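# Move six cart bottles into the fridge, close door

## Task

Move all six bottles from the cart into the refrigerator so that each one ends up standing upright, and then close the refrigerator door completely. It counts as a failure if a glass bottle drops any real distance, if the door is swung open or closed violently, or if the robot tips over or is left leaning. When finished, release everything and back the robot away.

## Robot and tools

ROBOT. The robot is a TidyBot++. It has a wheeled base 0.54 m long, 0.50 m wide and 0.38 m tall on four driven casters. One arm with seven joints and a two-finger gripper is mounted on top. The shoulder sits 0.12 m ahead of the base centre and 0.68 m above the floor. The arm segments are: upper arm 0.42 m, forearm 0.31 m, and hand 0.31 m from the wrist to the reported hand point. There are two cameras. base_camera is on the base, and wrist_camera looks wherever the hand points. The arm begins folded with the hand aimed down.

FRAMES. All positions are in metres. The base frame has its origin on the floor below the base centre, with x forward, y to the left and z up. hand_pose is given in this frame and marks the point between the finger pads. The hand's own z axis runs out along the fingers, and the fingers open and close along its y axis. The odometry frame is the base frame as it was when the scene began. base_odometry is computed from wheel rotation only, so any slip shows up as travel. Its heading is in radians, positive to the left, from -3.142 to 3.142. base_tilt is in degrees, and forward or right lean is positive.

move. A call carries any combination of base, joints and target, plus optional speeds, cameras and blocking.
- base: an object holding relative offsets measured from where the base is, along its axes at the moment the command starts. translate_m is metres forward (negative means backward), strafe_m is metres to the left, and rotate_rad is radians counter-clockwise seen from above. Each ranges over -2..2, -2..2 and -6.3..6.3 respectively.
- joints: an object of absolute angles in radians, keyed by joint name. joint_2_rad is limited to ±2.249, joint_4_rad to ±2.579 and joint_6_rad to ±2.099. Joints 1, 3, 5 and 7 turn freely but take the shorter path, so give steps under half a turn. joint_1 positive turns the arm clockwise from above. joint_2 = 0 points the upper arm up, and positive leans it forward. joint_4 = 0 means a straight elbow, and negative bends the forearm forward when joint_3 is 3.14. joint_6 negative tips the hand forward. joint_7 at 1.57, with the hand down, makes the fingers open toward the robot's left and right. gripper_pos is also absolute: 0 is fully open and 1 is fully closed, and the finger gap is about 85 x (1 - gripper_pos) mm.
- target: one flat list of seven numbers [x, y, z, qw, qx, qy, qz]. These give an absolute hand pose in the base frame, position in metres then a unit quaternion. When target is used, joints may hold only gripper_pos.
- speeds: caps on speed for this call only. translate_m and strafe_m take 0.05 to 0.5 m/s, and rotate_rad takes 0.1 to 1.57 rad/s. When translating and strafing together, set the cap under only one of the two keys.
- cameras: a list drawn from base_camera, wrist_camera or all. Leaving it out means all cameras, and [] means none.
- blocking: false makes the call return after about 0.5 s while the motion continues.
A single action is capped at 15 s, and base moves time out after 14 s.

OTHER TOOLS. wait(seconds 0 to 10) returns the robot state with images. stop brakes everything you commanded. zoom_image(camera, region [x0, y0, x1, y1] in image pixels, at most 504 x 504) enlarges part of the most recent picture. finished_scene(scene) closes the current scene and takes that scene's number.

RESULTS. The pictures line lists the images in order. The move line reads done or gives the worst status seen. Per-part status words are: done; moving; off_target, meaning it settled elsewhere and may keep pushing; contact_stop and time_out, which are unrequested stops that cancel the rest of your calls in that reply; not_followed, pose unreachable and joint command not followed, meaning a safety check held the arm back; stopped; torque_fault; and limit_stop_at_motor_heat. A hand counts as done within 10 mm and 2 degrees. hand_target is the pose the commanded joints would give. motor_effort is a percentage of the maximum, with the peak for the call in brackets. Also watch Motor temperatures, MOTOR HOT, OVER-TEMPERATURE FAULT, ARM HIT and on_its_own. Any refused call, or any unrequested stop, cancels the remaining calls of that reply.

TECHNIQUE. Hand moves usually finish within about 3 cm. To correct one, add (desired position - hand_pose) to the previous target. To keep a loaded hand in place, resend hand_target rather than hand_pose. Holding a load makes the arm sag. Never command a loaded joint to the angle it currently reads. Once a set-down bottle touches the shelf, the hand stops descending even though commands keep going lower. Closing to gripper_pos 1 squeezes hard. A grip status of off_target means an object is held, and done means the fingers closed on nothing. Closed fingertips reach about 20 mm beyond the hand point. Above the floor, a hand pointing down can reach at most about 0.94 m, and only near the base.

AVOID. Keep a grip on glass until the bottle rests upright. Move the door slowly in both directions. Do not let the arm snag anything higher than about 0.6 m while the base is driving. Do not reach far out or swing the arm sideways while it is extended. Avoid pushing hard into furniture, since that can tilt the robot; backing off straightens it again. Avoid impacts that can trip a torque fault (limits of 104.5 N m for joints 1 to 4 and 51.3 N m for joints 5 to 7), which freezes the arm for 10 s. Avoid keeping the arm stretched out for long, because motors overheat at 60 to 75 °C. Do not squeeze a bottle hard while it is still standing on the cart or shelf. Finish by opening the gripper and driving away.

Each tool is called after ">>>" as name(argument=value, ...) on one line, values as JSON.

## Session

>>> move()

Scene clock: 0.00 s.
Motor temperatures (°C): [38 40 39 38 42 47 45]
base_odometry: x=+0.000 y=+0.000 heading=+0.000
base_tilt: forward=+0.5 right=+0.0
base_status: not commanded
joint_positions: joint_1_rad=-0.025 joint_2_rad=-0.371 joint_3_rad=+3.174 joint_4_rad=-2.514 joint_5_rad=-0.016 joint_6_rad=-0.849 joint_7_rad=+1.580 gripper_pos=+0.000
joint_status: not commanded
motor_effort: joint_1_rad=+1 joint_2_rad=-1 joint_3_rad=+0 joint_4_rad=+14 joint_5_rad=+0 joint_6_rad=+1 joint_7_rad=+1
hand_pose: x=+0.2776 y=+0.0053 z=+0.5961 quat_wxyz=(-0.012, +0.997, -0.004, +0.075) (m; base frame)
hand_target: x=+0.2780 y=+0.0053 z=+0.5964 quat_wxyz=(-0.012, +0.997, -0.004, +0.075) (m; base frame)
hand_status: not commanded
pictures: base_camera, wrist_camera
Images, in order (width x height): base_camera 644x364, wrist_camera 644x476.

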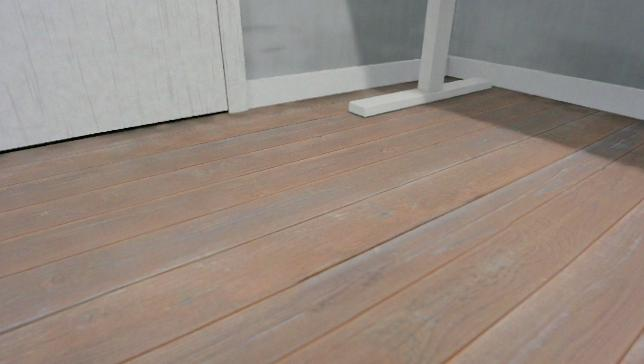

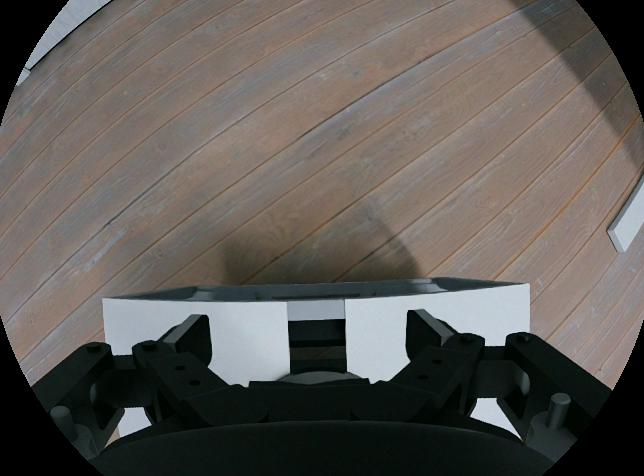

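>>> move(joints={"joint_1_rad": 0, "joint_2_rad": -0.43, "joint_3_rad": 3.142, "joint_4_rad": -1.538, "joint_5_rad": 0.0, "joint_6_rad": -0.73, "joint_7_rad": 1.571, "gripper_pos": 0.1}, cameras=["all"])

>>> move(base={"rotate_rad": 1.2}, cameras=["wrist_camera"])

>>> move(base={"rotate_rad": 1.2}, cameras=["wrist_camera"])

>>> move(base={"rotate_rad": 1.2}, cameras=["wrist_camera"])

>>> move(base={"rotate_rad": 1.2}, cameras=["wrist_camera"])

Scene clock: 6.17 s.
Motor temperatures (°C): [38 40 39 38 42 47 45]
move: done
base_odometry: x=+0.000 y=+0.000 heading=+0.000
base_tilt: forward=+0.6 right=+0.0
base_status: not commanded
joint_positions: joint_1_rad=-0.018 joint_2_rad=-0.408 joint_3_rad=+3.165 joint_4_rad=-1.549 joint_5_rad=-0.016 joint_6_rad=-0.768 joint_7_rad=+1.580 gripper_pos=+0.100
joint_status: all done
motor_effort: joint_1_rad=+0(2) joint_2_rad=-5(8) joint_3_rad=+0(1) joint_4_rad=+20(21) joint_5_rad=+1(2) joint_6_rad=+8(8) joint_7_rad=+0(2)
hand_pose: x=+0.5317 y=-0.0004 z=+1.0959 quat_wxyz=(-0.008, +0.816, -0.002, +0.578) (m; base frame)
hand_target: x=+0.5251 y=+0.0011 z=+1.1224 quat_wxyz=(+0.000, +0.795, +0.000, +0.607) (m; base frame)
hand_status: not commanded
pictures: base_camera, wrist_camera
Images, in order (width x height): base_camera 644x364, wrist_camera 644x476.

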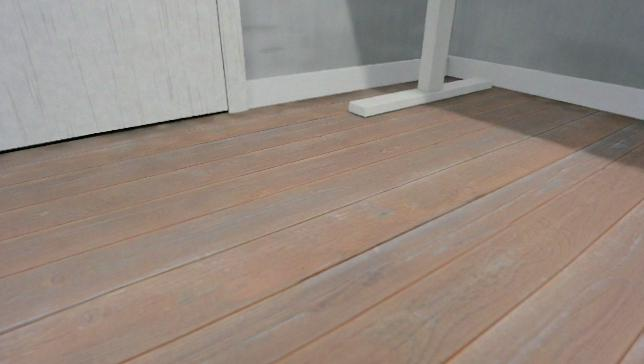

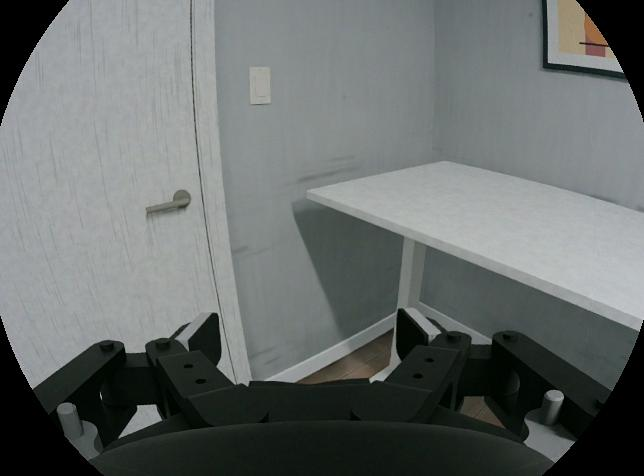

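Scene clock: 8.20 s.
Motor temperatures (°C): [38 40 39 38 42 47 45]
move: done
base_odometry: x=+0.000 y=+0.000 heading=+1.199
base_tilt: forward=+0.5 right=+0.0
base_status: done
joint_positions: joint_1_rad=-0.013 joint_2_rad=-0.409 joint_3_rad=+3.154 joint_4_rad=-1.549 joint_5_rad=-0.016 joint_6_rad=-0.766 joint_7_rad=+1.580 gripper_pos=+0.100
joint_status: not commanded
motor_effort: joint_1_rad=+1(2) joint_2_rad=-4(7) joint_3_rad=+0(2) joint_4_rad=+20(21) joint_5_rad=+0(1) joint_6_rad=+8(8) joint_7_rad=+0(1)
hand_pose: x=+0.5316 y=+0.0036 z=+1.0966 quat_wxyz=(-0.008, +0.815, +0.002, +0.579) (m; base frame)
hand_target: x=+0.5251 y=+0.0011 z=+1.1224 quat_wxyz=(+0.000, +0.795, +0.000, +0.607) (m; base frame)
hand_status: not commanded
pictures: wrist_camera
Images, in order (width x height): wrist_camera 644x476.

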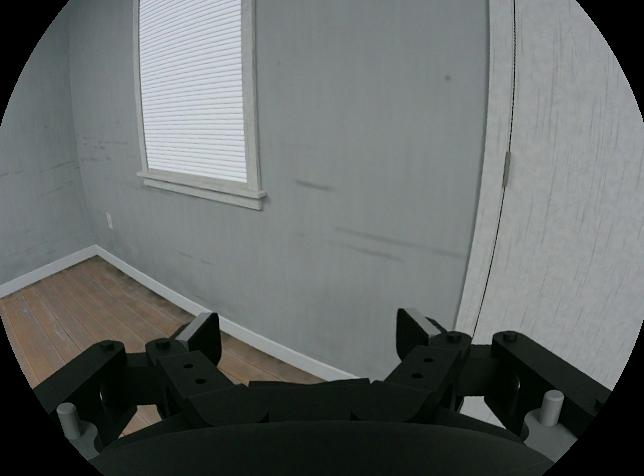

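Scene clock: 10.23 s.
Motor temperatures (°C): [38 40 39 38 42 47 45]
move: done
base_odometry: x=+0.000 y=+0.000 heading=+2.398
base_tilt: forward=+0.7 right=-0.1
base_status: done
joint_positions: joint_1_rad=-0.011 joint_2_rad=-0.409 joint_3_rad=+3.149 joint_4_rad=-1.549 joint_5_rad=-0.016 joint_6_rad=-0.765 joint_7_rad=+1.580 gripper_pos=+0.100
joint_status: not commanded
motor_effort: joint_1_rad=+1(2) joint_2_rad=-5(6) joint_3_rad=+0(2) joint_4_rad=+20(21) joint_5_rad=-1(2) joint_6_rad=+7(8) joint_7_rad=+1(1)
hand_pose: x=+0.5315 y=+0.0050 z=+1.0967 quat_wxyz=(-0.008, +0.815, +0.003, +0.579) (m; base frame)
hand_target: x=+0.5251 y=+0.0011 z=+1.1224 quat_wxyz=(+0.000, +0.795, +0.000, +0.607) (m; base frame)
hand_status: not commanded
pictures: wrist_camera
Images, in order (width x height): wrist_camera 644x476.

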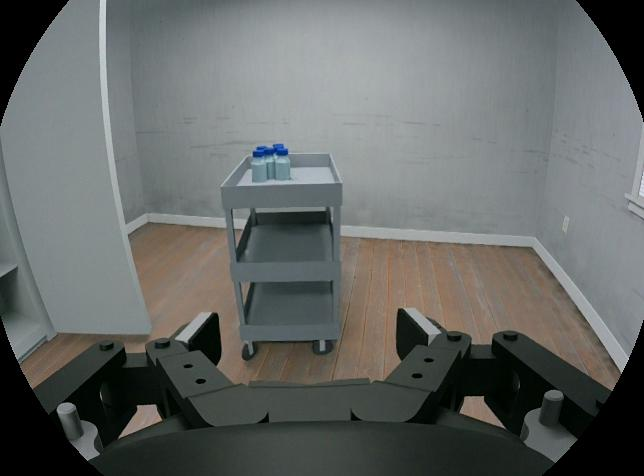

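Scene clock: 12.27 s.
Motor temperatures (°C): [38 40 39 38 42 47 45]
move: done
base_odometry: x=+0.000 y=+0.000 heading=-2.686
base_tilt: forward=+0.6 right=-0.1
base_status: done
joint_positions: joint_1_rad=-0.010 joint_2_rad=-0.409 joint_3_rad=+3.147 joint_4_rad=-1.549 joint_5_rad=-0.016 joint_6_rad=-0.765 joint_7_rad=+1.580 gripper_pos=+0.100
joint_status: not commanded
motor_effort: joint_1_rad=+0(2) joint_2_rad=-5(7) joint_3_rad=+0(2) joint_4_rad=+20(21) joint_5_rad=+0(2) joint_6_rad=+7(8) joint_7_rad=+0(1)
hand_pose: x=+0.5315 y=+0.0058 z=+1.0967 quat_wxyz=(-0.008, +0.815, +0.003, +0.579) (m; base frame)
hand_target: x=+0.5251 y=+0.0011 z=+1.1224 quat_wxyz=(+0.000, +0.795, +0.000, +0.607) (m; base frame)
hand_status: not commanded
pictures: wrist_camera
Images, in order (width x height): wrist_camera 644x476.

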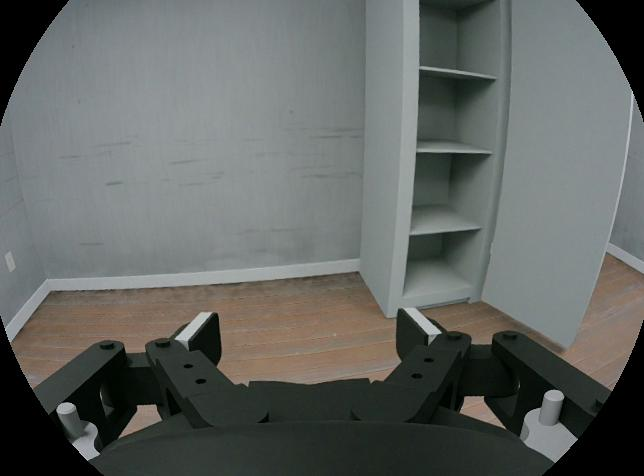

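Scene clock: 14.30 s.
Motor temperatures (°C): [38 40 39 38 42 47 45]
move: done
base_odometry: x=+0.000 y=+0.000 heading=-1.487
base_tilt: forward=+0.6 right=-0.1
base_status: done
joint_positions: joint_1_rad=-0.009 joint_2_rad=-0.409 joint_3_rad=+3.146 joint_4_rad=-1.549 joint_5_rad=-0.016 joint_6_rad=-0.765 joint_7_rad=+1.580 gripper_pos=+0.100
joint_status: not commanded
motor_effort: joint_1_rad=+1(3) joint_2_rad=-5(8) joint_3_rad=+0(2) joint_4_rad=+20(21) joint_5_rad=+0(1) joint_6_rad=+7(9) joint_7_rad=+1(1)
hand_pose: x=+0.5315 y=+0.0063 z=+1.0968 quat_wxyz=(-0.007, +0.815, +0.004, +0.579) (m; base frame)
hand_target: x=+0.5251 y=+0.0011 z=+1.1224 quat_wxyz=(+0.000, +0.795, +0.000, +0.607) (m; base frame)
hand_status: not commanded
pictures: wrist_camera
Images, in order (width x height): wrist_camera 644x476.

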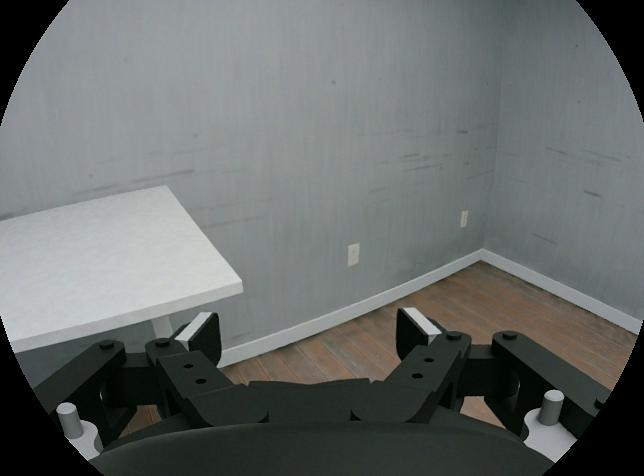

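>>> move(base={"rotate_rad": -1.2})

Scene clock: 29.87 s.
Motor temperatures (°C): [38 40 39 38 42 47 45]
move: done
base_odometry: x=+0.000 y=+0.000 heading=-2.686
base_tilt: forward=+0.6 right=-0.1
base_status: done
joint_positions: joint_1_rad=-0.005 joint_2_rad=-0.409 joint_3_rad=+3.145 joint_4_rad=-1.549 joint_5_rad=-0.016 joint_6_rad=-0.765 joint_7_rad=+1.580 gripper_pos=+0.100
joint_status: not commanded
motor_effort: joint_1_rad=+1(2) joint_2_rad=-4(7) joint_3_rad=+0(2) joint_4_rad=+20(21) joint_5_rad=+0(1) joint_6_rad=+8(8) joint_7_rad=+1(1)
hand_pose: x=+0.5315 y=+0.0054 z=+1.0968 quat_wxyz=(-0.007, +0.815, +0.003, +0.579) (m; base frame)
hand_target: x=+0.5251 y=+0.0011 z=+1.1224 quat_wxyz=(+0.000, +0.795, +0.000, +0.607) (m; base frame)
hand_status: not commanded
pictures: base_camera, wrist_camera
Images, in order (width x height): base_camera 644x364, wrist_camera 644x476.

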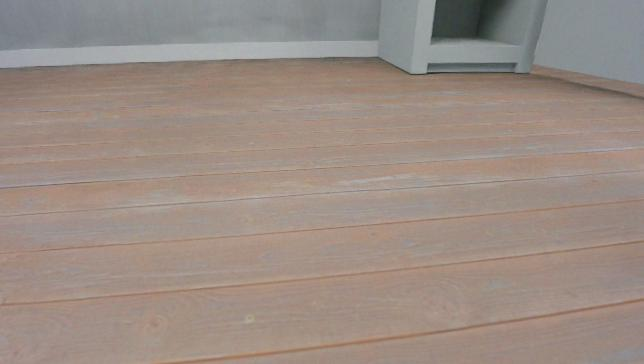

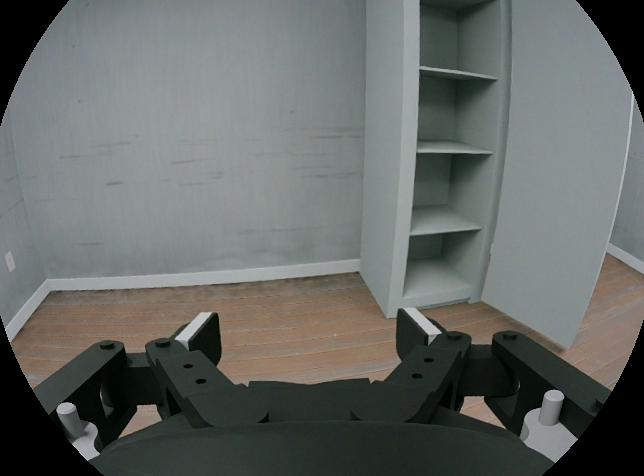

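>>> move(base={"rotate_rad": 0.2}, cameras=["base_camera"])

>>> move(base={"rotate_rad": -1.1})

>>> move(base={"rotate_rad": -0.4})

Scene clock: 38.87 s.
Motor temperatures (°C): [38 40 39 38 42 47 45]
move: done
base_odometry: x=+0.000 y=+0.000 heading=-2.487
base_tilt: forward=+0.6 right=-0.1
base_status: done
joint_positions: joint_1_rad=-0.005 joint_2_rad=-0.409 joint_3_rad=+3.144 joint_4_rad=-1.549 joint_5_rad=-0.016 joint_6_rad=-0.765 joint_7_rad=+1.580 gripper_pos=+0.100
joint_status: not commanded
motor_effort: joint_1_rad=+1(2) joint_2_rad=-5(6) joint_3_rad=+0(2) joint_4_rad=+20(20) joint_5_rad=+0(1) joint_6_rad=+7(8) joint_7_rad=+0(1)
hand_pose: x=+0.5315 y=+0.0057 z=+1.0968 quat_wxyz=(-0.007, +0.815, +0.003, +0.579) (m; base frame)
hand_target: x=+0.5251 y=+0.0011 z=+1.1224 quat_wxyz=(+0.000, +0.795, +0.000, +0.607) (m; base frame)
hand_status: not commanded
pictures: base_camera
Images, in order (width x height): base_camera 644x364.

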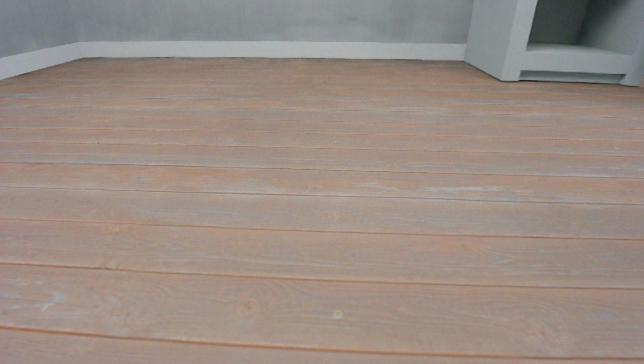

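Scene clock: 40.83 s.
Motor temperatures (°C): [38 40 39 38 42 47 45]
move: done
base_odometry: x=+0.000 y=+0.000 heading=+2.697
base_tilt: forward=+0.7 right=+0.1
base_status: done
joint_positions: joint_1_rad=-0.005 joint_2_rad=-0.409 joint_3_rad=+3.144 joint_4_rad=-1.549 joint_5_rad=-0.016 joint_6_rad=-0.765 joint_7_rad=+1.580 gripper_pos=+0.100
joint_status: not commanded
motor_effort: joint_1_rad=+1(2) joint_2_rad=-5(6) joint_3_rad=+0(2) joint_4_rad=+20(21) joint_5_rad=+0(2) joint_6_rad=+7(8) joint_7_rad=+1(1)
hand_pose: x=+0.5315 y=+0.0054 z=+1.0969 quat_wxyz=(-0.006, +0.815, +0.003, +0.580) (m; base frame)
hand_target: x=+0.5251 y=+0.0011 z=+1.1224 quat_wxyz=(+0.000, +0.795, +0.000, +0.607) (m; base frame)
hand_status: not commanded
pictures: base_camera, wrist_camera
Images, in order (width x height): base_camera 644x364, wrist_camera 644x476.

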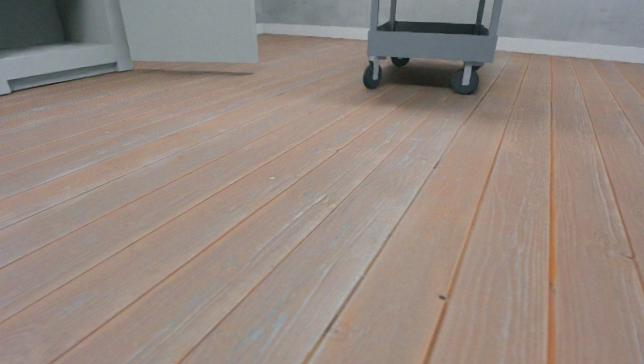

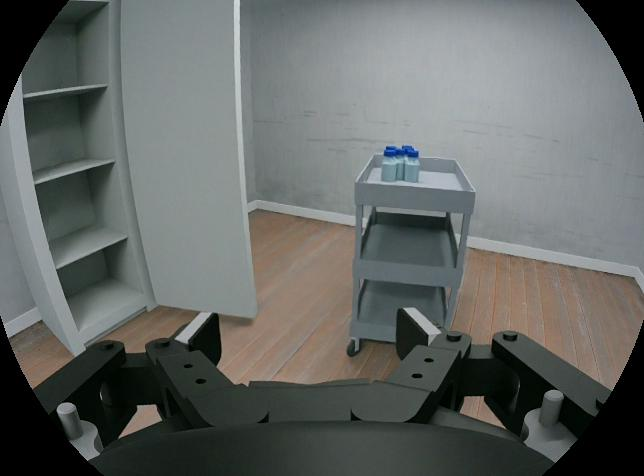

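Scene clock: 42.13 s.
Motor temperatures (°C): [38 40 39 38 42 47 45]
move: done
base_odometry: x=+0.000 y=+0.000 heading=+2.298
base_tilt: forward=+0.6 right=-0.1
base_status: done
joint_positions: joint_1_rad=-0.005 joint_2_rad=-0.409 joint_3_rad=+3.144 joint_4_rad=-1.549 joint_5_rad=-0.016 joint_6_rad=-0.765 joint_7_rad=+1.580 gripper_pos=+0.100
joint_status: not commanded
motor_effort: joint_1_rad=+1(2) joint_2_rad=-4(6) joint_3_rad=+0(2) joint_4_rad=+20(21) joint_5_rad=-1(1) joint_6_rad=+8(8) joint_7_rad=+1(1)
hand_pose: x=+0.5315 y=+0.0053 z=+1.0969 quat_wxyz=(-0.006, +0.815, +0.003, +0.580) (m; base frame)
hand_target: x=+0.5251 y=+0.0011 z=+1.1224 quat_wxyz=(+0.000, +0.795, +0.000, +0.607) (m; base frame)
hand_status: not commanded
pictures: base_camera, wrist_camera
Images, in order (width x height): base_camera 644x364, wrist_camera 644x476.

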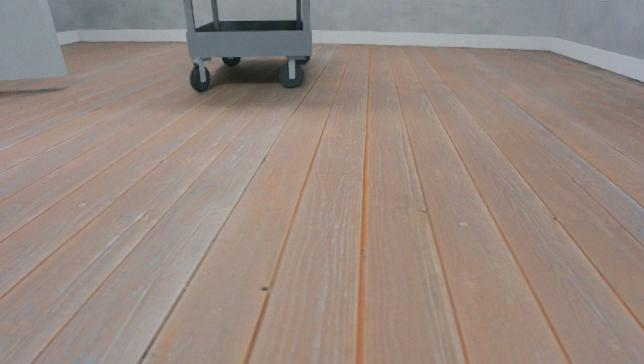

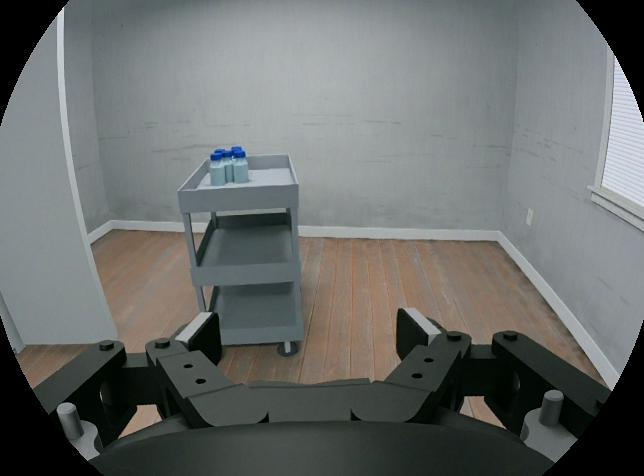

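>>> move(base={"translate_m": 0.8, "strafe_m": 0.38})

Scene clock: 58.73 s.
Motor temperatures (°C): [38 40 39 38 42 47 45]
move: done
base_odometry: x=-0.816 y=+0.345 heading=+2.298
base_tilt: forward=+0.6 right=-0.1
base_status: done
joint_positions: joint_1_rad=-0.005 joint_2_rad=-0.420 joint_3_rad=+3.144 joint_4_rad=-1.549 joint_5_rad=-0.016 joint_6_rad=-0.764 joint_7_rad=+1.580 gripper_pos=+0.100
joint_status: not commanded
motor_effort: joint_1_rad=+0(2) joint_2_rad=-5(8) joint_3_rad=+0(1) joint_4_rad=+20(21) joint_5_rad=-1(1) joint_6_rad=+8(9) joint_7_rad=+1(1)
hand_pose: x=+0.5269 y=+0.0052 z=+1.1021 quat_wxyz=(-0.006, +0.811, +0.003, +0.585) (m; base frame)
hand_target: x=+0.5251 y=+0.0011 z=+1.1224 quat_wxyz=(+0.000, +0.795, +0.000, +0.607) (m; base frame)
hand_status: not commanded
pictures: base_camera, wrist_camera
Images, in order (width x height): base_camera 644x364, wrist_camera 644x476.

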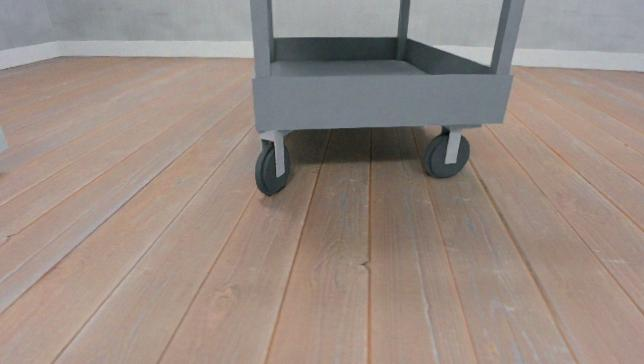

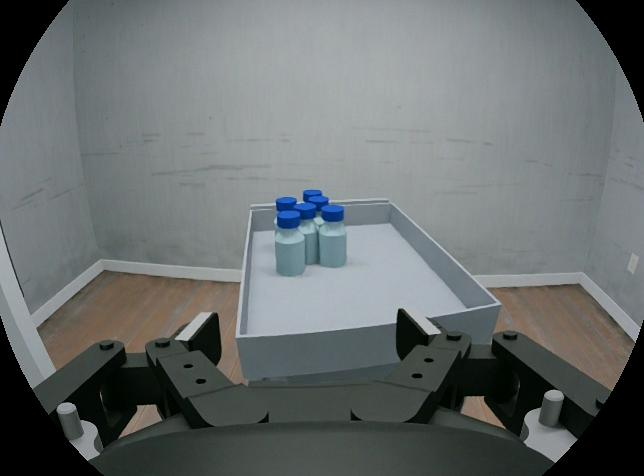

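>>> zoom_image(camera="wrist_camera", region=[220, 180, 400, 300])

Scaled by 2.800.

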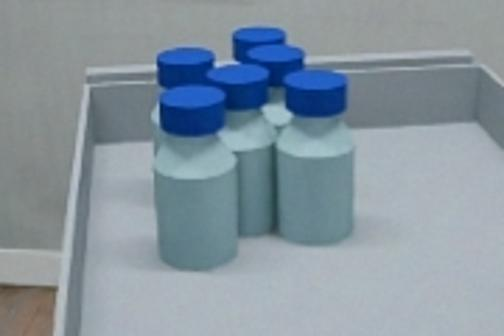

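>>> move(base={"translate_m": 0.33, "strafe_m": 0.052}, cameras=[])

>>> move(target=[0.72, 0, 0.932, 0, 0.8434, 0, 0.5373], joints={"gripper_pos": 0.15})

Scene clock: 70.57 s.
Motor temperatures (°C): [38 40 39 38 42 47 45]
move: done
base_odometry: x=-1.074 y=+0.557 heading=+2.298
base_tilt: forward=+0.6 right=-0.1
base_status: done
joint_positions: joint_1_rad=-0.005 joint_2_rad=-0.418 joint_3_rad=+3.144 joint_4_rad=-1.548 joint_5_rad=-0.016 joint_6_rad=-0.763 joint_7_rad=+1.580 gripper_pos=+0.100
joint_status: not commanded
motor_effort: joint_1_rad=+1(2) joint_2_rad=-4(9) joint_3_rad=+0(1) joint_4_rad=+20(21) joint_5_rad=+0(2) joint_6_rad=+8(9) joint_7_rad=+0(1)
hand_pose: x=+0.5278 y=+0.0052 z=+1.1021 quat_wxyz=(-0.006, +0.811, +0.003, +0.585) (m; base frame)
hand_target: x=+0.5251 y=+0.0011 z=+1.1224 quat_wxyz=(+0.000, +0.795, +0.000, +0.607) (m; base frame)
hand_status: not commanded
pictures: none
No camera images: "cameras" was empty.

Scene clock: 72.43 s.
Motor temperatures (°C): [38 40 39 38 42 47 45]
move: off_target
base_odometry: x=-1.074 y=+0.557 heading=+2.298
base_tilt: forward=+0.7 right=+0.0
base_status: not commanded
joint_positions: joint_1_rad=-0.005 joint_2_rad=+0.024 joint_3_rad=+3.144 joint_4_rad=-1.673 joint_5_rad=-0.016 joint_6_rad=-0.351 joint_7_rad=+1.580 gripper_pos=+0.150
joint_status: all done
motor_effort: joint_1_rad=+1(2) joint_2_rad=-22(25) joint_3_rad=+0(1) joint_4_rad=+21(23) joint_5_rad=+0(1) joint_6_rad=+7(8) joint_7_rad=+1(1)
hand_pose: x=+0.7177 y=+0.0042 z=+0.9200 quat_wxyz=(-0.004, +0.854, +0.000, +0.520) (m; base frame)
hand_target: x=+0.7200 y=+0.0000 z=+0.9320 quat_wxyz=(+0.000, +0.843, +0.000, +0.537) (m; base frame)
hand_status: off_target (0.013 m and 2.4 deg from the pose sent, 0.257 m and 6.6 deg at the start)
pictures: base_camera, wrist_camera
Images, in order (width x height): base_camera 644x364, wrist_camera 644x476.

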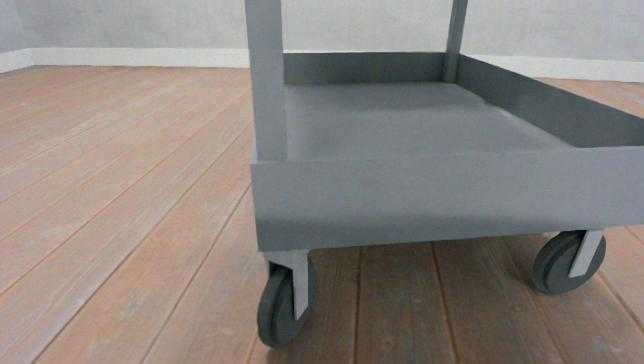

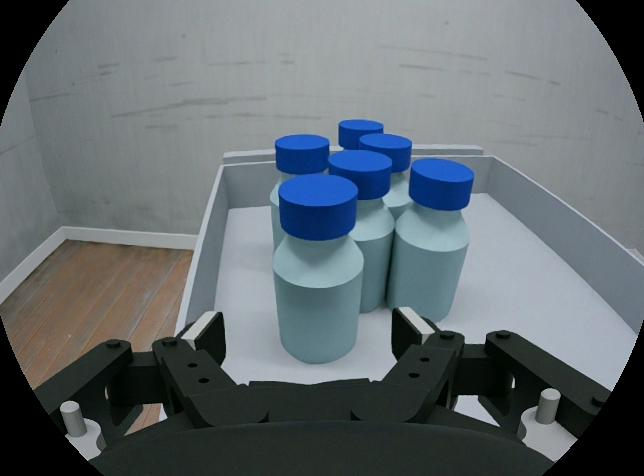

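>>> move(base={"translate_m": 0.07, "strafe_m": -0.003}, speeds={"translate_m": 0.1}, cameras=["wrist_camera"])

Scene clock: 75.30 s.
Motor temperatures (°C): [38 40 39 38 42 47 45]
move: done
base_odometry: x=-1.119 y=+0.611 heading=+2.299
base_tilt: forward=+0.6 right=+0.0
base_status: done
joint_positions: joint_1_rad=-0.005 joint_2_rad=+0.026 joint_3_rad=+3.144 joint_4_rad=-1.673 joint_5_rad=-0.016 joint_6_rad=-0.347 joint_7_rad=+1.580 gripper_pos=+0.150
joint_status: not commanded
motor_effort: joint_1_rad=+0(2) joint_2_rad=-21(26) joint_3_rad=+0(1) joint_4_rad=+21(22) joint_5_rad=+0(1) joint_6_rad=+7(8) joint_7_rad=+1(1)
hand_pose: x=+0.7186 y=+0.0042 z=+0.9202 quat_wxyz=(-0.004, +0.853, +0.000, +0.521) (m; base frame)
hand_target: x=+0.7200 y=+0.0000 z=+0.9320 quat_wxyz=(+0.000, +0.843, +0.000, +0.537) (m; base frame)
hand_status: not commanded
pictures: wrist_camera
Images, in order (width x height): wrist_camera 644x476.

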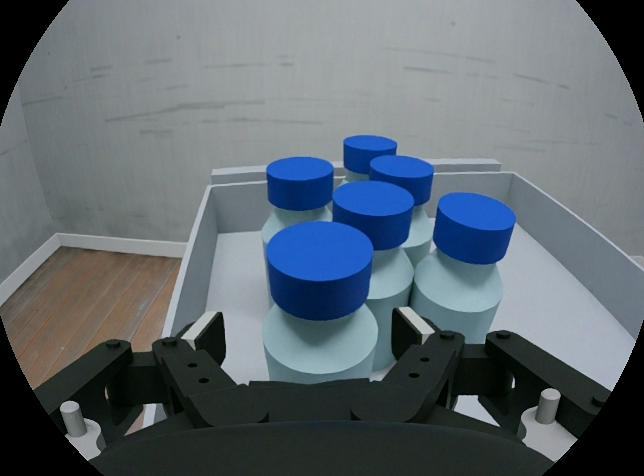

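>>> move(base={"translate_m": 0.055, "strafe_m": -0.002}, speeds={"translate_m": 0.1}, cameras=["wrist_camera"])

Scene clock: 79.53 s.
Motor temperatures (°C): [38 40 39 38 42 47 45]
move: done
base_odometry: x=-1.154 y=+0.654 heading=+2.300
base_tilt: forward=+0.5 right=+0.0
base_status: done
joint_positions: joint_1_rad=-0.005 joint_2_rad=+0.027 joint_3_rad=+3.144 joint_4_rad=-1.673 joint_5_rad=-0.016 joint_6_rad=-0.345 joint_7_rad=+1.580 gripper_pos=+0.150
joint_status: not commanded
motor_effort: joint_1_rad=+1(2) joint_2_rad=-22(26) joint_3_rad=+0(1) joint_4_rad=+21(22) joint_5_rad=+0(1) joint_6_rad=+7(8) joint_7_rad=+1(1)
hand_pose: x=+0.7192 y=+0.0042 z=+0.9196 quat_wxyz=(-0.004, +0.854, +0.000, +0.521) (m; base frame)
hand_target: x=+0.7200 y=+0.0000 z=+0.9320 quat_wxyz=(+0.000, +0.843, +0.000, +0.537) (m; base frame)
hand_status: not commanded
pictures: wrist_camera
Images, in order (width x height): wrist_camera 644x476.

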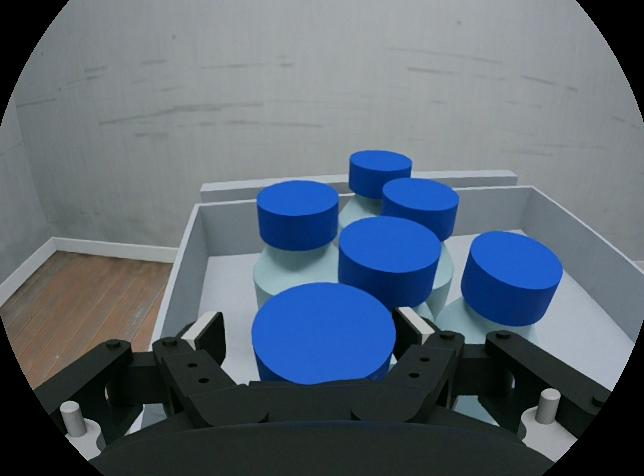

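>>> move(base={"translate_m": 0.005, "strafe_m": -0.004}, target=[0.722, 0, 0.922, 0, 0.8434, 0, 0.5373], speeds={"translate_m": 0.1}, cameras=["wrist_camera"])

Scene clock: 82.30 s.
Motor temperatures (°C): [38 40 39 38 42 47 45]
move: done
base_odometry: x=-1.155 y=+0.660 heading=+2.300
base_tilt: forward=+0.7 right=+0.0
base_status: done
joint_positions: joint_1_rad=-0.005 joint_2_rad=+0.031 joint_3_rad=+3.145 joint_4_rad=-1.693 joint_5_rad=-0.016 joint_6_rad=-0.312 joint_7_rad=+1.580 gripper_pos=+0.150
joint_status: not commanded
motor_effort: joint_1_rad=+1(3) joint_2_rad=-21(24) joint_3_rad=+0(2) joint_4_rad=+21(23) joint_5_rad=+0(1) joint_6_rad=+8(8) joint_7_rad=+0(1)
hand_pose: x=+0.7210 y=+0.0040 z=+0.9151 quat_wxyz=(-0.004, +0.851, -0.001, +0.525) (m; base frame)
hand_target: x=+0.7220 y=+0.0000 z=+0.9220 quat_wxyz=(+0.000, +0.843, +0.000, +0.537) (m; base frame)
hand_status: done (0.008 m and 1.7 deg from the pose sent, 0.006 m and 2.3 deg at the start)
pictures: wrist_camera
Images, in order (width x height): wrist_camera 644x476.

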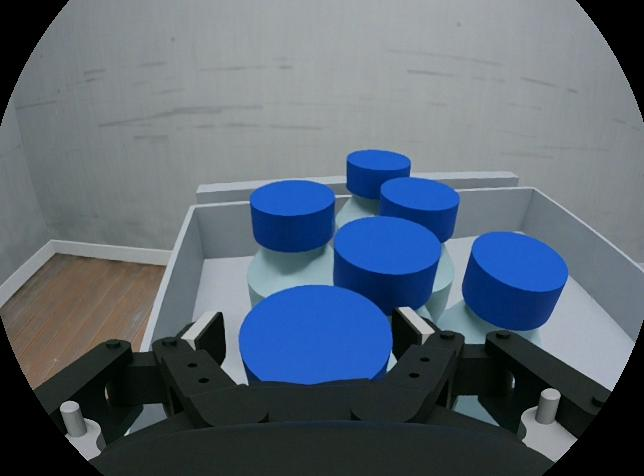

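>>> move(joints={"gripper_pos": 1.0}, cameras=["wrist_camera"])

Scene clock: 85.73 s.
Motor temperatures (°C): [38 40 39 38 42 47 45]
move: off_target
base_odometry: x=-1.155 y=+0.660 heading=+2.300
base_tilt: forward=+0.6 right=+0.0
base_status: not commanded
joint_positions: joint_1_rad=-0.005 joint_2_rad=+0.031 joint_3_rad=+3.146 joint_4_rad=-1.693 joint_5_rad=-0.016 joint_6_rad=-0.311 joint_7_rad=+1.580 gripper_pos=+0.420
joint_status: gripper_pos off_target (ended at +0.420, target +1.000)
motor_effort: joint_1_rad=+1(2) joint_2_rad=-21(23) joint_3_rad=+0(2) joint_4_rad=+21(22) joint_5_rad=+0(1) joint_6_rad=+7(8) joint_7_rad=+1(1)
hand_pose: x=+0.7212 y=+0.0036 z=+0.9154 quat_wxyz=(-0.004, +0.851, -0.001, +0.526) (m; base frame)
hand_target: x=+0.7220 y=+0.0000 z=+0.9220 quat_wxyz=(+0.000, +0.843, +0.000, +0.537) (m; base frame)
hand_status: not commanded
pictures: wrist_camera
Images, in order (width x height): wrist_camera 644x476.

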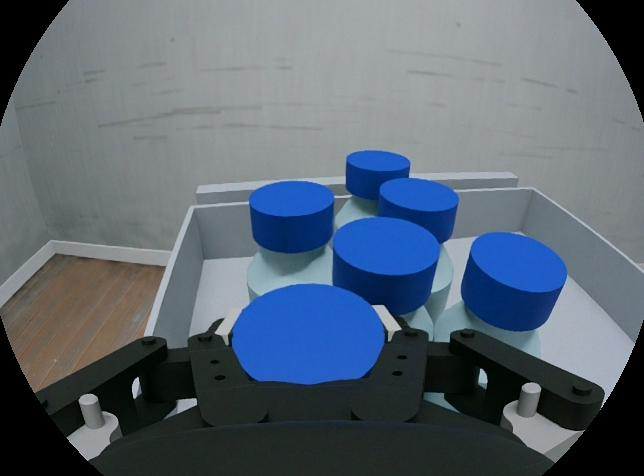

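>>> move(target=[0.722, 0, 1.05, 0, 0.8434, 0, 0.5373], cameras=["wrist_camera"])

>>> move(base={"translate_m": -0.5}, joints={"joint_2_rad": -0.27, "joint_4_rad": -1.17, "joint_6_rad": -1.08})

Scene clock: 89.87 s.
Motor temperatures (°C): [38 40 39 38 42 47 45]
move: off_target
base_odometry: x=-1.155 y=+0.660 heading=+2.300
base_tilt: forward=+0.6 right=-0.1
base_status: not commanded
joint_positions: joint_1_rad=-0.011 joint_2_rad=+0.067 joint_3_rad=+3.149 joint_4_rad=-1.313 joint_5_rad=-0.016 joint_6_rad=-0.671 joint_7_rad=+1.580 gripper_pos=+0.420
joint_status: not commanded
motor_effort: joint_1_rad=+1(3) joint_2_rad=-28(31) joint_3_rad=+0(1) joint_4_rad=+26(30) joint_5_rad=+0(2) joint_6_rad=+11(14) joint_7_rad=+1(1)
hand_pose: x=+0.7319 y=+0.0068 z=+1.0174 quat_wxyz=(-0.006, +0.855, +0.003, +0.519) (m; base frame)
hand_target: x=+0.7220 y=+0.0000 z=+1.0500 quat_wxyz=(+0.000, +0.843, +0.000, +0.537) (m; base frame)
hand_status: off_target (0.035 m and 2.6 deg from the pose sent, 0.135 m and 1.6 deg at the start)
pictures: wrist_camera
Images, in order (width x height): wrist_camera 644x476.

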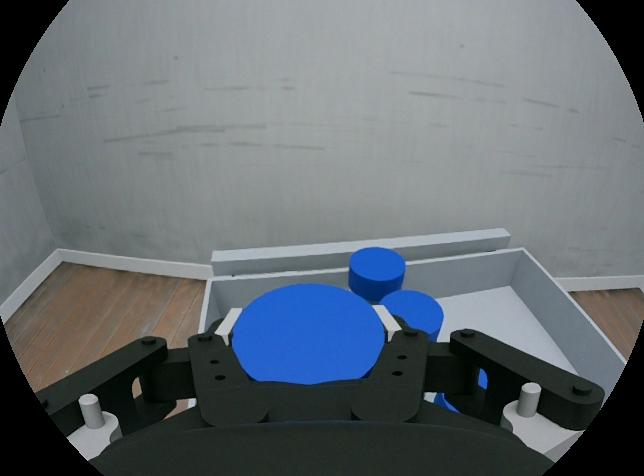

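Scene clock: 92.20 s.
Motor temperatures (°C): [38 40 39 38 42 47 45]
move: done
base_odometry: x=-0.821 y=+0.287 heading=+2.301
base_tilt: forward=+0.6 right=-0.2
base_status: done
joint_positions: joint_1_rad=-0.013 joint_2_rad=-0.259 joint_3_rad=+3.151 joint_4_rad=-1.197 joint_5_rad=-0.016 joint_6_rad=-1.065 joint_7_rad=+1.580 gripper_pos=+0.420
joint_status: all done
motor_effort: joint_1_rad=+0(3) joint_2_rad=-12(35) joint_3_rad=+0(1) joint_4_rad=+23(28) joint_5_rad=+0(1) joint_6_rad=+11(12) joint_7_rad=+0(1)
hand_pose: x=+0.5473 y=+0.0061 z=+1.1444 quat_wxyz=(-0.008, +0.842, +0.005, +0.539) (m; base frame)
hand_target: x=+0.5389 y=-0.0015 z=+1.1590 quat_wxyz=(-0.004, +0.836, +0.000, +0.549) (m; base frame)
hand_status: not commanded
pictures: base_camera, wrist_camera
Images, in order (width x height): base_camera 644x364, wrist_camera 644x476.

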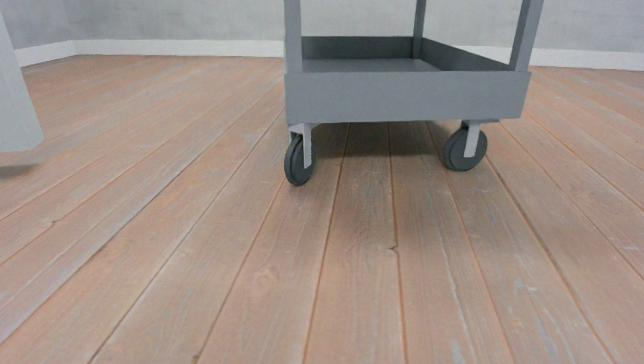

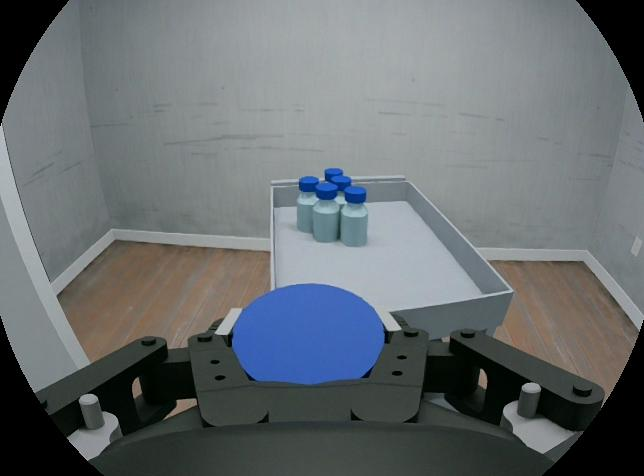

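>>> move(base={"rotate_rad": 1.29}, speeds={"rotate_rad": 0.8})

Scene clock: 97.63 s.
Motor temperatures (°C): [38 40 39 38 42 47 45]
move: done
base_odometry: x=-0.821 y=+0.287 heading=-2.693
base_tilt: forward=+0.6 right=+0.0
base_status: done
joint_positions: joint_1_rad=-0.014 joint_2_rad=-0.259 joint_3_rad=+3.157 joint_4_rad=-1.197 joint_5_rad=-0.016 joint_6_rad=-1.065 joint_7_rad=+1.580 gripper_pos=+0.420
joint_status: not commanded
motor_effort: joint_1_rad=+1(2) joint_2_rad=-12(13) joint_3_rad=+0(3) joint_4_rad=+23(24) joint_5_rad=-1(2) joint_6_rad=+11(12) joint_7_rad=+0(1)
hand_pose: x=+0.5477 y=+0.0033 z=+1.1441 quat_wxyz=(-0.007, +0.842, +0.003, +0.539) (m; base frame)
hand_target: x=+0.5389 y=-0.0015 z=+1.1590 quat_wxyz=(-0.004, +0.836, +0.000, +0.549) (m; base frame)
hand_status: not commanded
pictures: base_camera, wrist_camera
Images, in order (width x height): base_camera 644x364, wrist_camera 644x476.

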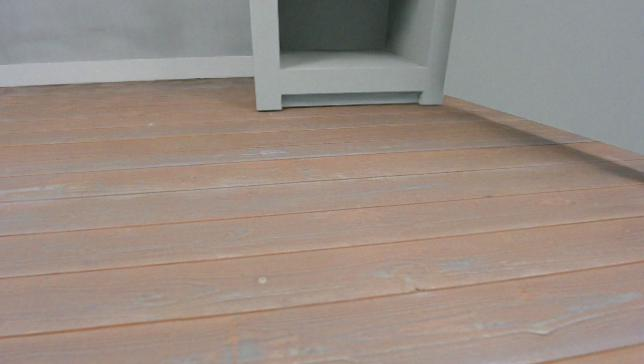

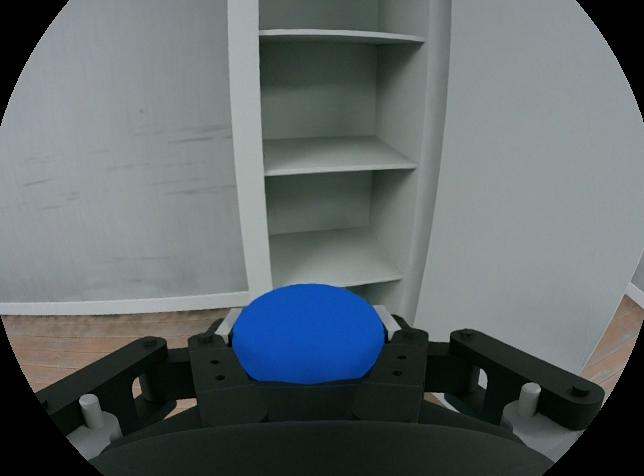

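>>> move(base={"rotate_rad": 0.135}, cameras=[])

>>> move(base={"translate_m": 0.6, "strafe_m": -0.24}, speeds={"translate_m": 0.35})

Scene clock: 109.13 s.
Motor temperatures (°C): [38 40 39 38 42 47 45]
move: done
base_odometry: x=-0.821 y=+0.287 heading=-2.559
base_tilt: forward=+0.6 right=+0.0
base_status: done
joint_positions: joint_1_rad=-0.018 joint_2_rad=-0.259 joint_3_rad=+3.161 joint_4_rad=-1.197 joint_5_rad=-0.016 joint_6_rad=-1.065 joint_7_rad=+1.580 gripper_pos=+0.420
joint_status: not commanded
motor_effort: joint_1_rad=+1(3) joint_2_rad=-11(12) joint_3_rad=+0(3) joint_4_rad=+23(23) joint_5_rad=-1(2) joint_6_rad=+12(12) joint_7_rad=+0(1)
hand_pose: x=+0.5477 y=+0.0035 z=+1.1441 quat_wxyz=(-0.008, +0.842, +0.003, +0.539) (m; base frame)
hand_target: x=+0.5389 y=-0.0015 z=+1.1590 quat_wxyz=(-0.004, +0.836, +0.000, +0.549) (m; base frame)
hand_status: not commanded
pictures: none
No camera images: "cameras" was empty.

Scene clock: 112.03 s.
Motor temperatures (°C): [38 40 39 38 42 47 45]
move: done
base_odometry: x=-1.455 y=+0.157 heading=-2.558
base_tilt: forward=+0.6 right=-0.1
base_status: done
joint_positions: joint_1_rad=-0.018 joint_2_rad=-0.248 joint_3_rad=+3.161 joint_4_rad=-1.197 joint_5_rad=-0.016 joint_6_rad=-1.066 joint_7_rad=+1.580 gripper_pos=+0.420
joint_status: not commanded
motor_effort: joint_1_rad=+1(2) joint_2_rad=-12(15) joint_3_rad=+0(1) joint_4_rad=+23(24) joint_5_rad=-1(1) joint_6_rad=+11(12) joint_7_rad=+1(1)
hand_pose: x=+0.5523 y=+0.0036 z=+1.1392 quat_wxyz=(-0.008, +0.845, +0.003, +0.534) (m; base frame)
hand_target: x=+0.5389 y=-0.0015 z=+1.1590 quat_wxyz=(-0.004, +0.836, +0.000, +0.549) (m; base frame)
hand_status: not commanded
pictures: base_camera, wrist_camera
Images, in order (width x height): base_camera 644x364, wrist_camera 644x476.

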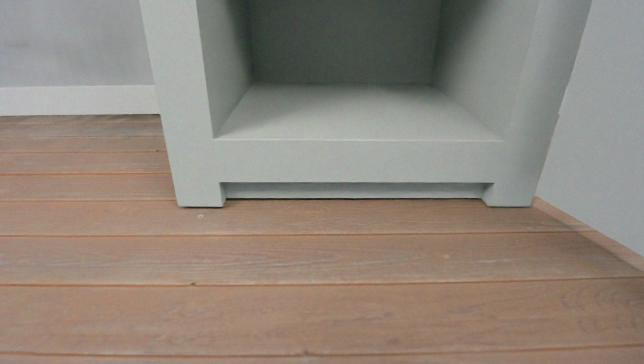

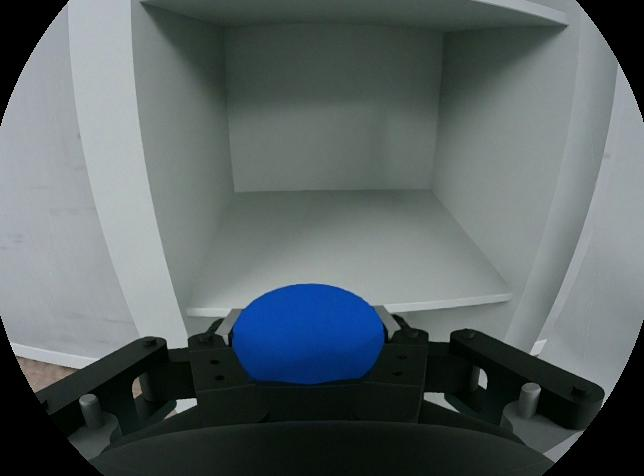

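>>> move(base={"translate_m": 0.3, "strafe_m": 0.08}, joints={"joint_2_rad": -0.19, "joint_4_rad": -1.36, "joint_6_rad": -0.82}, speeds={"translate_m": 0.2})

Scene clock: 119.60 s.
Motor temperatures (°C): [38 40 39 38 42 47 45]
move: done
base_odometry: x=-1.661 y=-0.075 heading=-2.558
base_tilt: forward=+0.6 right=+0.0
base_status: done
joint_positions: joint_1_rad=-0.018 joint_2_rad=-0.158 joint_3_rad=+3.161 joint_4_rad=-1.380 joint_5_rad=-0.016 joint_6_rad=-0.855 joint_7_rad=+1.580 gripper_pos=+0.420
joint_status: all done
motor_effort: joint_1_rad=+1(2) joint_2_rad=-17(22) joint_3_rad=+0(2) joint_4_rad=+24(28) joint_5_rad=+1(2) joint_6_rad=+9(14) joint_7_rad=+1(1)
hand_pose: x=+0.6208 y=+0.0035 z=+1.0534 quat_wxyz=(-0.007, +0.862, +0.001, +0.507) (m; base frame)
hand_target: x=+0.6137 y=-0.0013 z=+1.0910 quat_wxyz=(-0.003, +0.839, -0.001, +0.545) (m; base frame)
hand_status: not commanded
pictures: base_camera, wrist_camera
Images, in order (width x height): base_camera 644x364, wrist_camera 644x476.

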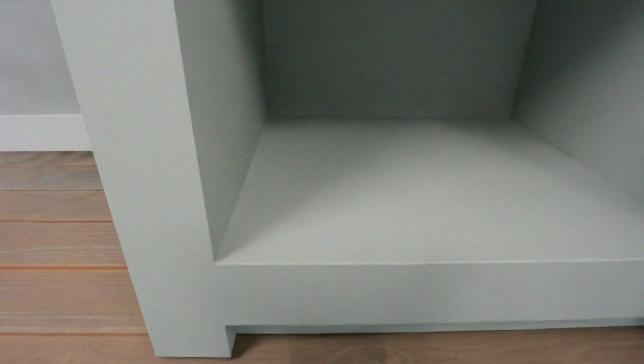

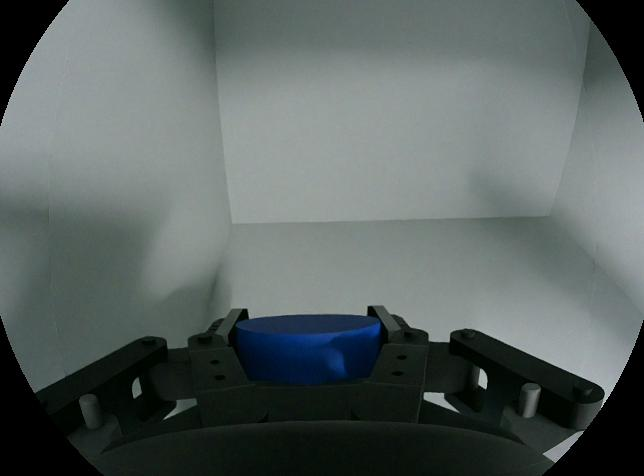

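>>> move(joints={"joint_2_rad": -0.23, "joint_4_rad": -1.24, "joint_6_rad": -1.0})

Scene clock: 124.60 s.
Motor temperatures (°C): [38 40 39 38 42 47 45]
move: done
base_odometry: x=-1.661 y=-0.075 heading=-2.558
base_tilt: forward=+0.7 right=-0.1
base_status: not commanded
joint_positions: joint_1_rad=-0.018 joint_2_rad=-0.191 joint_3_rad=+3.161 joint_4_rad=-1.273 joint_5_rad=-0.016 joint_6_rad=-0.979 joint_7_rad=+1.580 gripper_pos=+0.420
joint_status: all done
motor_effort: joint_1_rad=+0(2) joint_2_rad=-16(20) joint_3_rad=+0(1) joint_4_rad=+24(26) joint_5_rad=+0(1) joint_6_rad=+10(11) joint_7_rad=+1(1)
hand_pose: x=+0.5913 y=+0.0035 z=+1.0964 quat_wxyz=(-0.007, +0.857, +0.002, +0.515) (m; base frame)
hand_target: x=+0.5714 y=-0.0013 z=+1.1264 quat_wxyz=(-0.003, +0.844, +0.000, +0.536) (m; base frame)
hand_status: not commanded
pictures: base_camera, wrist_camera
Images, in order (width x height): base_camera 644x364, wrist_camera 644x476.

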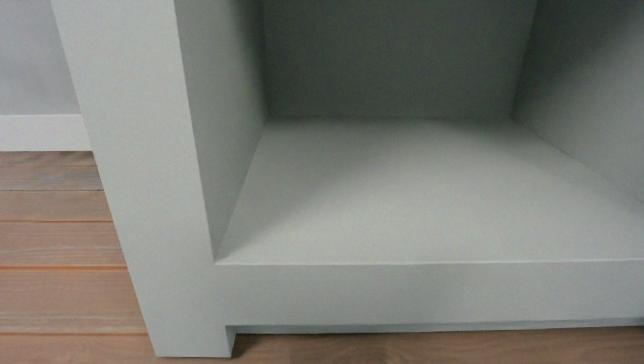

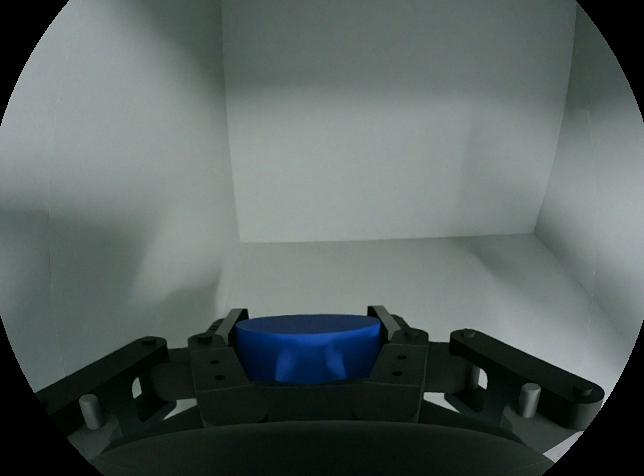

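>>> zoom_image(camera="wrist_camera", region=[210, 290, 410, 400])

Scaled by 2.520.

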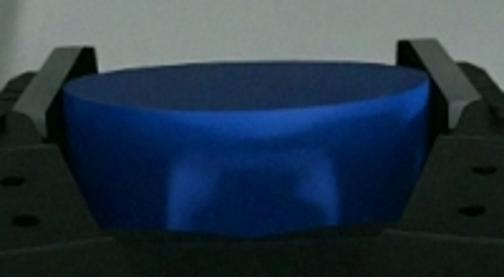

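>>> move(base={"translate_m": -0.25}, speeds={"translate_m": 0.2}, cameras=[])

>>> move(joints={"joint_2_rad": -0.08, "joint_4_rad": -1.78, "joint_6_rad": 0.37})

Scene clock: 147.77 s.
Motor temperatures (°C): [38 40 39 38 42 47 45]
move: done
base_odometry: x=-1.452 y=+0.063 heading=-2.558
base_tilt: forward=+0.6 right=+0.0
base_status: done
joint_positions: joint_1_rad=-0.018 joint_2_rad=-0.203 joint_3_rad=+3.161 joint_4_rad=-1.272 joint_5_rad=-0.016 joint_6_rad=-0.982 joint_7_rad=+1.580 gripper_pos=+0.420
joint_status: not commanded
motor_effort: joint_1_rad=+1(2) joint_2_rad=-15(22) joint_3_rad=+0(2) joint_4_rad=+24(25) joint_5_rad=-1(1) joint_6_rad=+10(11) joint_7_rad=+1(1)
hand_pose: x=+0.5863 y=+0.0034 z=+1.1011 quat_wxyz=(-0.007, +0.855, +0.002, +0.518) (m; base frame)
hand_target: x=+0.5714 y=-0.0013 z=+1.1264 quat_wxyz=(-0.003, +0.844, +0.000, +0.536) (m; base frame)
hand_status: not commanded
pictures: none
No camera images: "cameras" was empty.

Scene clock: 150.07 s.
Motor temperatures (°C): [38 40 39 38 42 47 44]
move: done
base_odometry: x=-1.452 y=+0.063 heading=-2.558
base_tilt: forward=+0.7 right=+0.0
base_status: not commanded
joint_positions: joint_1_rad=-0.018 joint_2_rad=-0.057 joint_3_rad=+3.161 joint_4_rad=-1.797 joint_5_rad=-0.016 joint_6_rad=+0.305 joint_7_rad=+1.580 gripper_pos=+0.420
joint_status: all done
motor_effort: joint_1_rad=+1(2) joint_2_rad=-24(26) joint_3_rad=+0(1) joint_4_rad=+27(28) joint_5_rad=+0(1) joint_6_rad=+12(13) joint_7_rad=+1(1)
hand_pose: x=+0.7134 y=-0.0014 z=+1.0915 quat_wxyz=(-0.001, +0.657, -0.005, +0.754) (m; base frame)
hand_target: x=+0.6997 y=-0.0039 z=+1.1350 quat_wxyz=(+0.003, +0.617, -0.004, +0.787) (m; base frame)
hand_status: not commanded
pictures: base_camera, wrist_camera
Images, in order (width x height): base_camera 644x364, wrist_camera 644x476.

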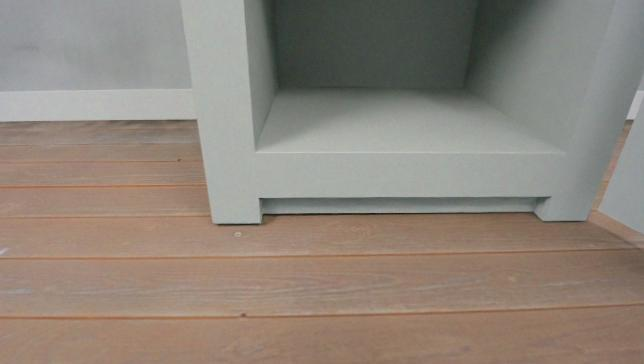

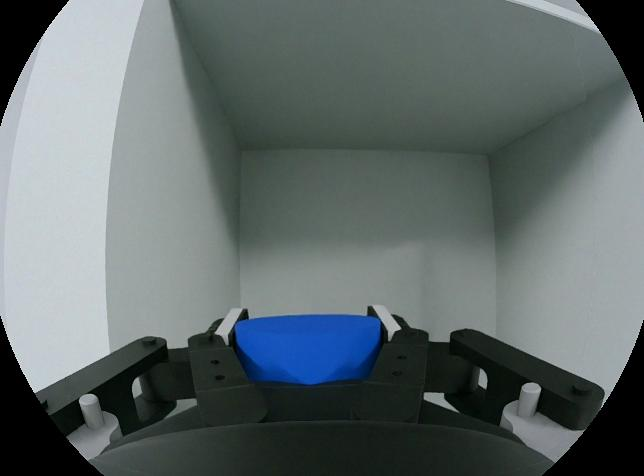

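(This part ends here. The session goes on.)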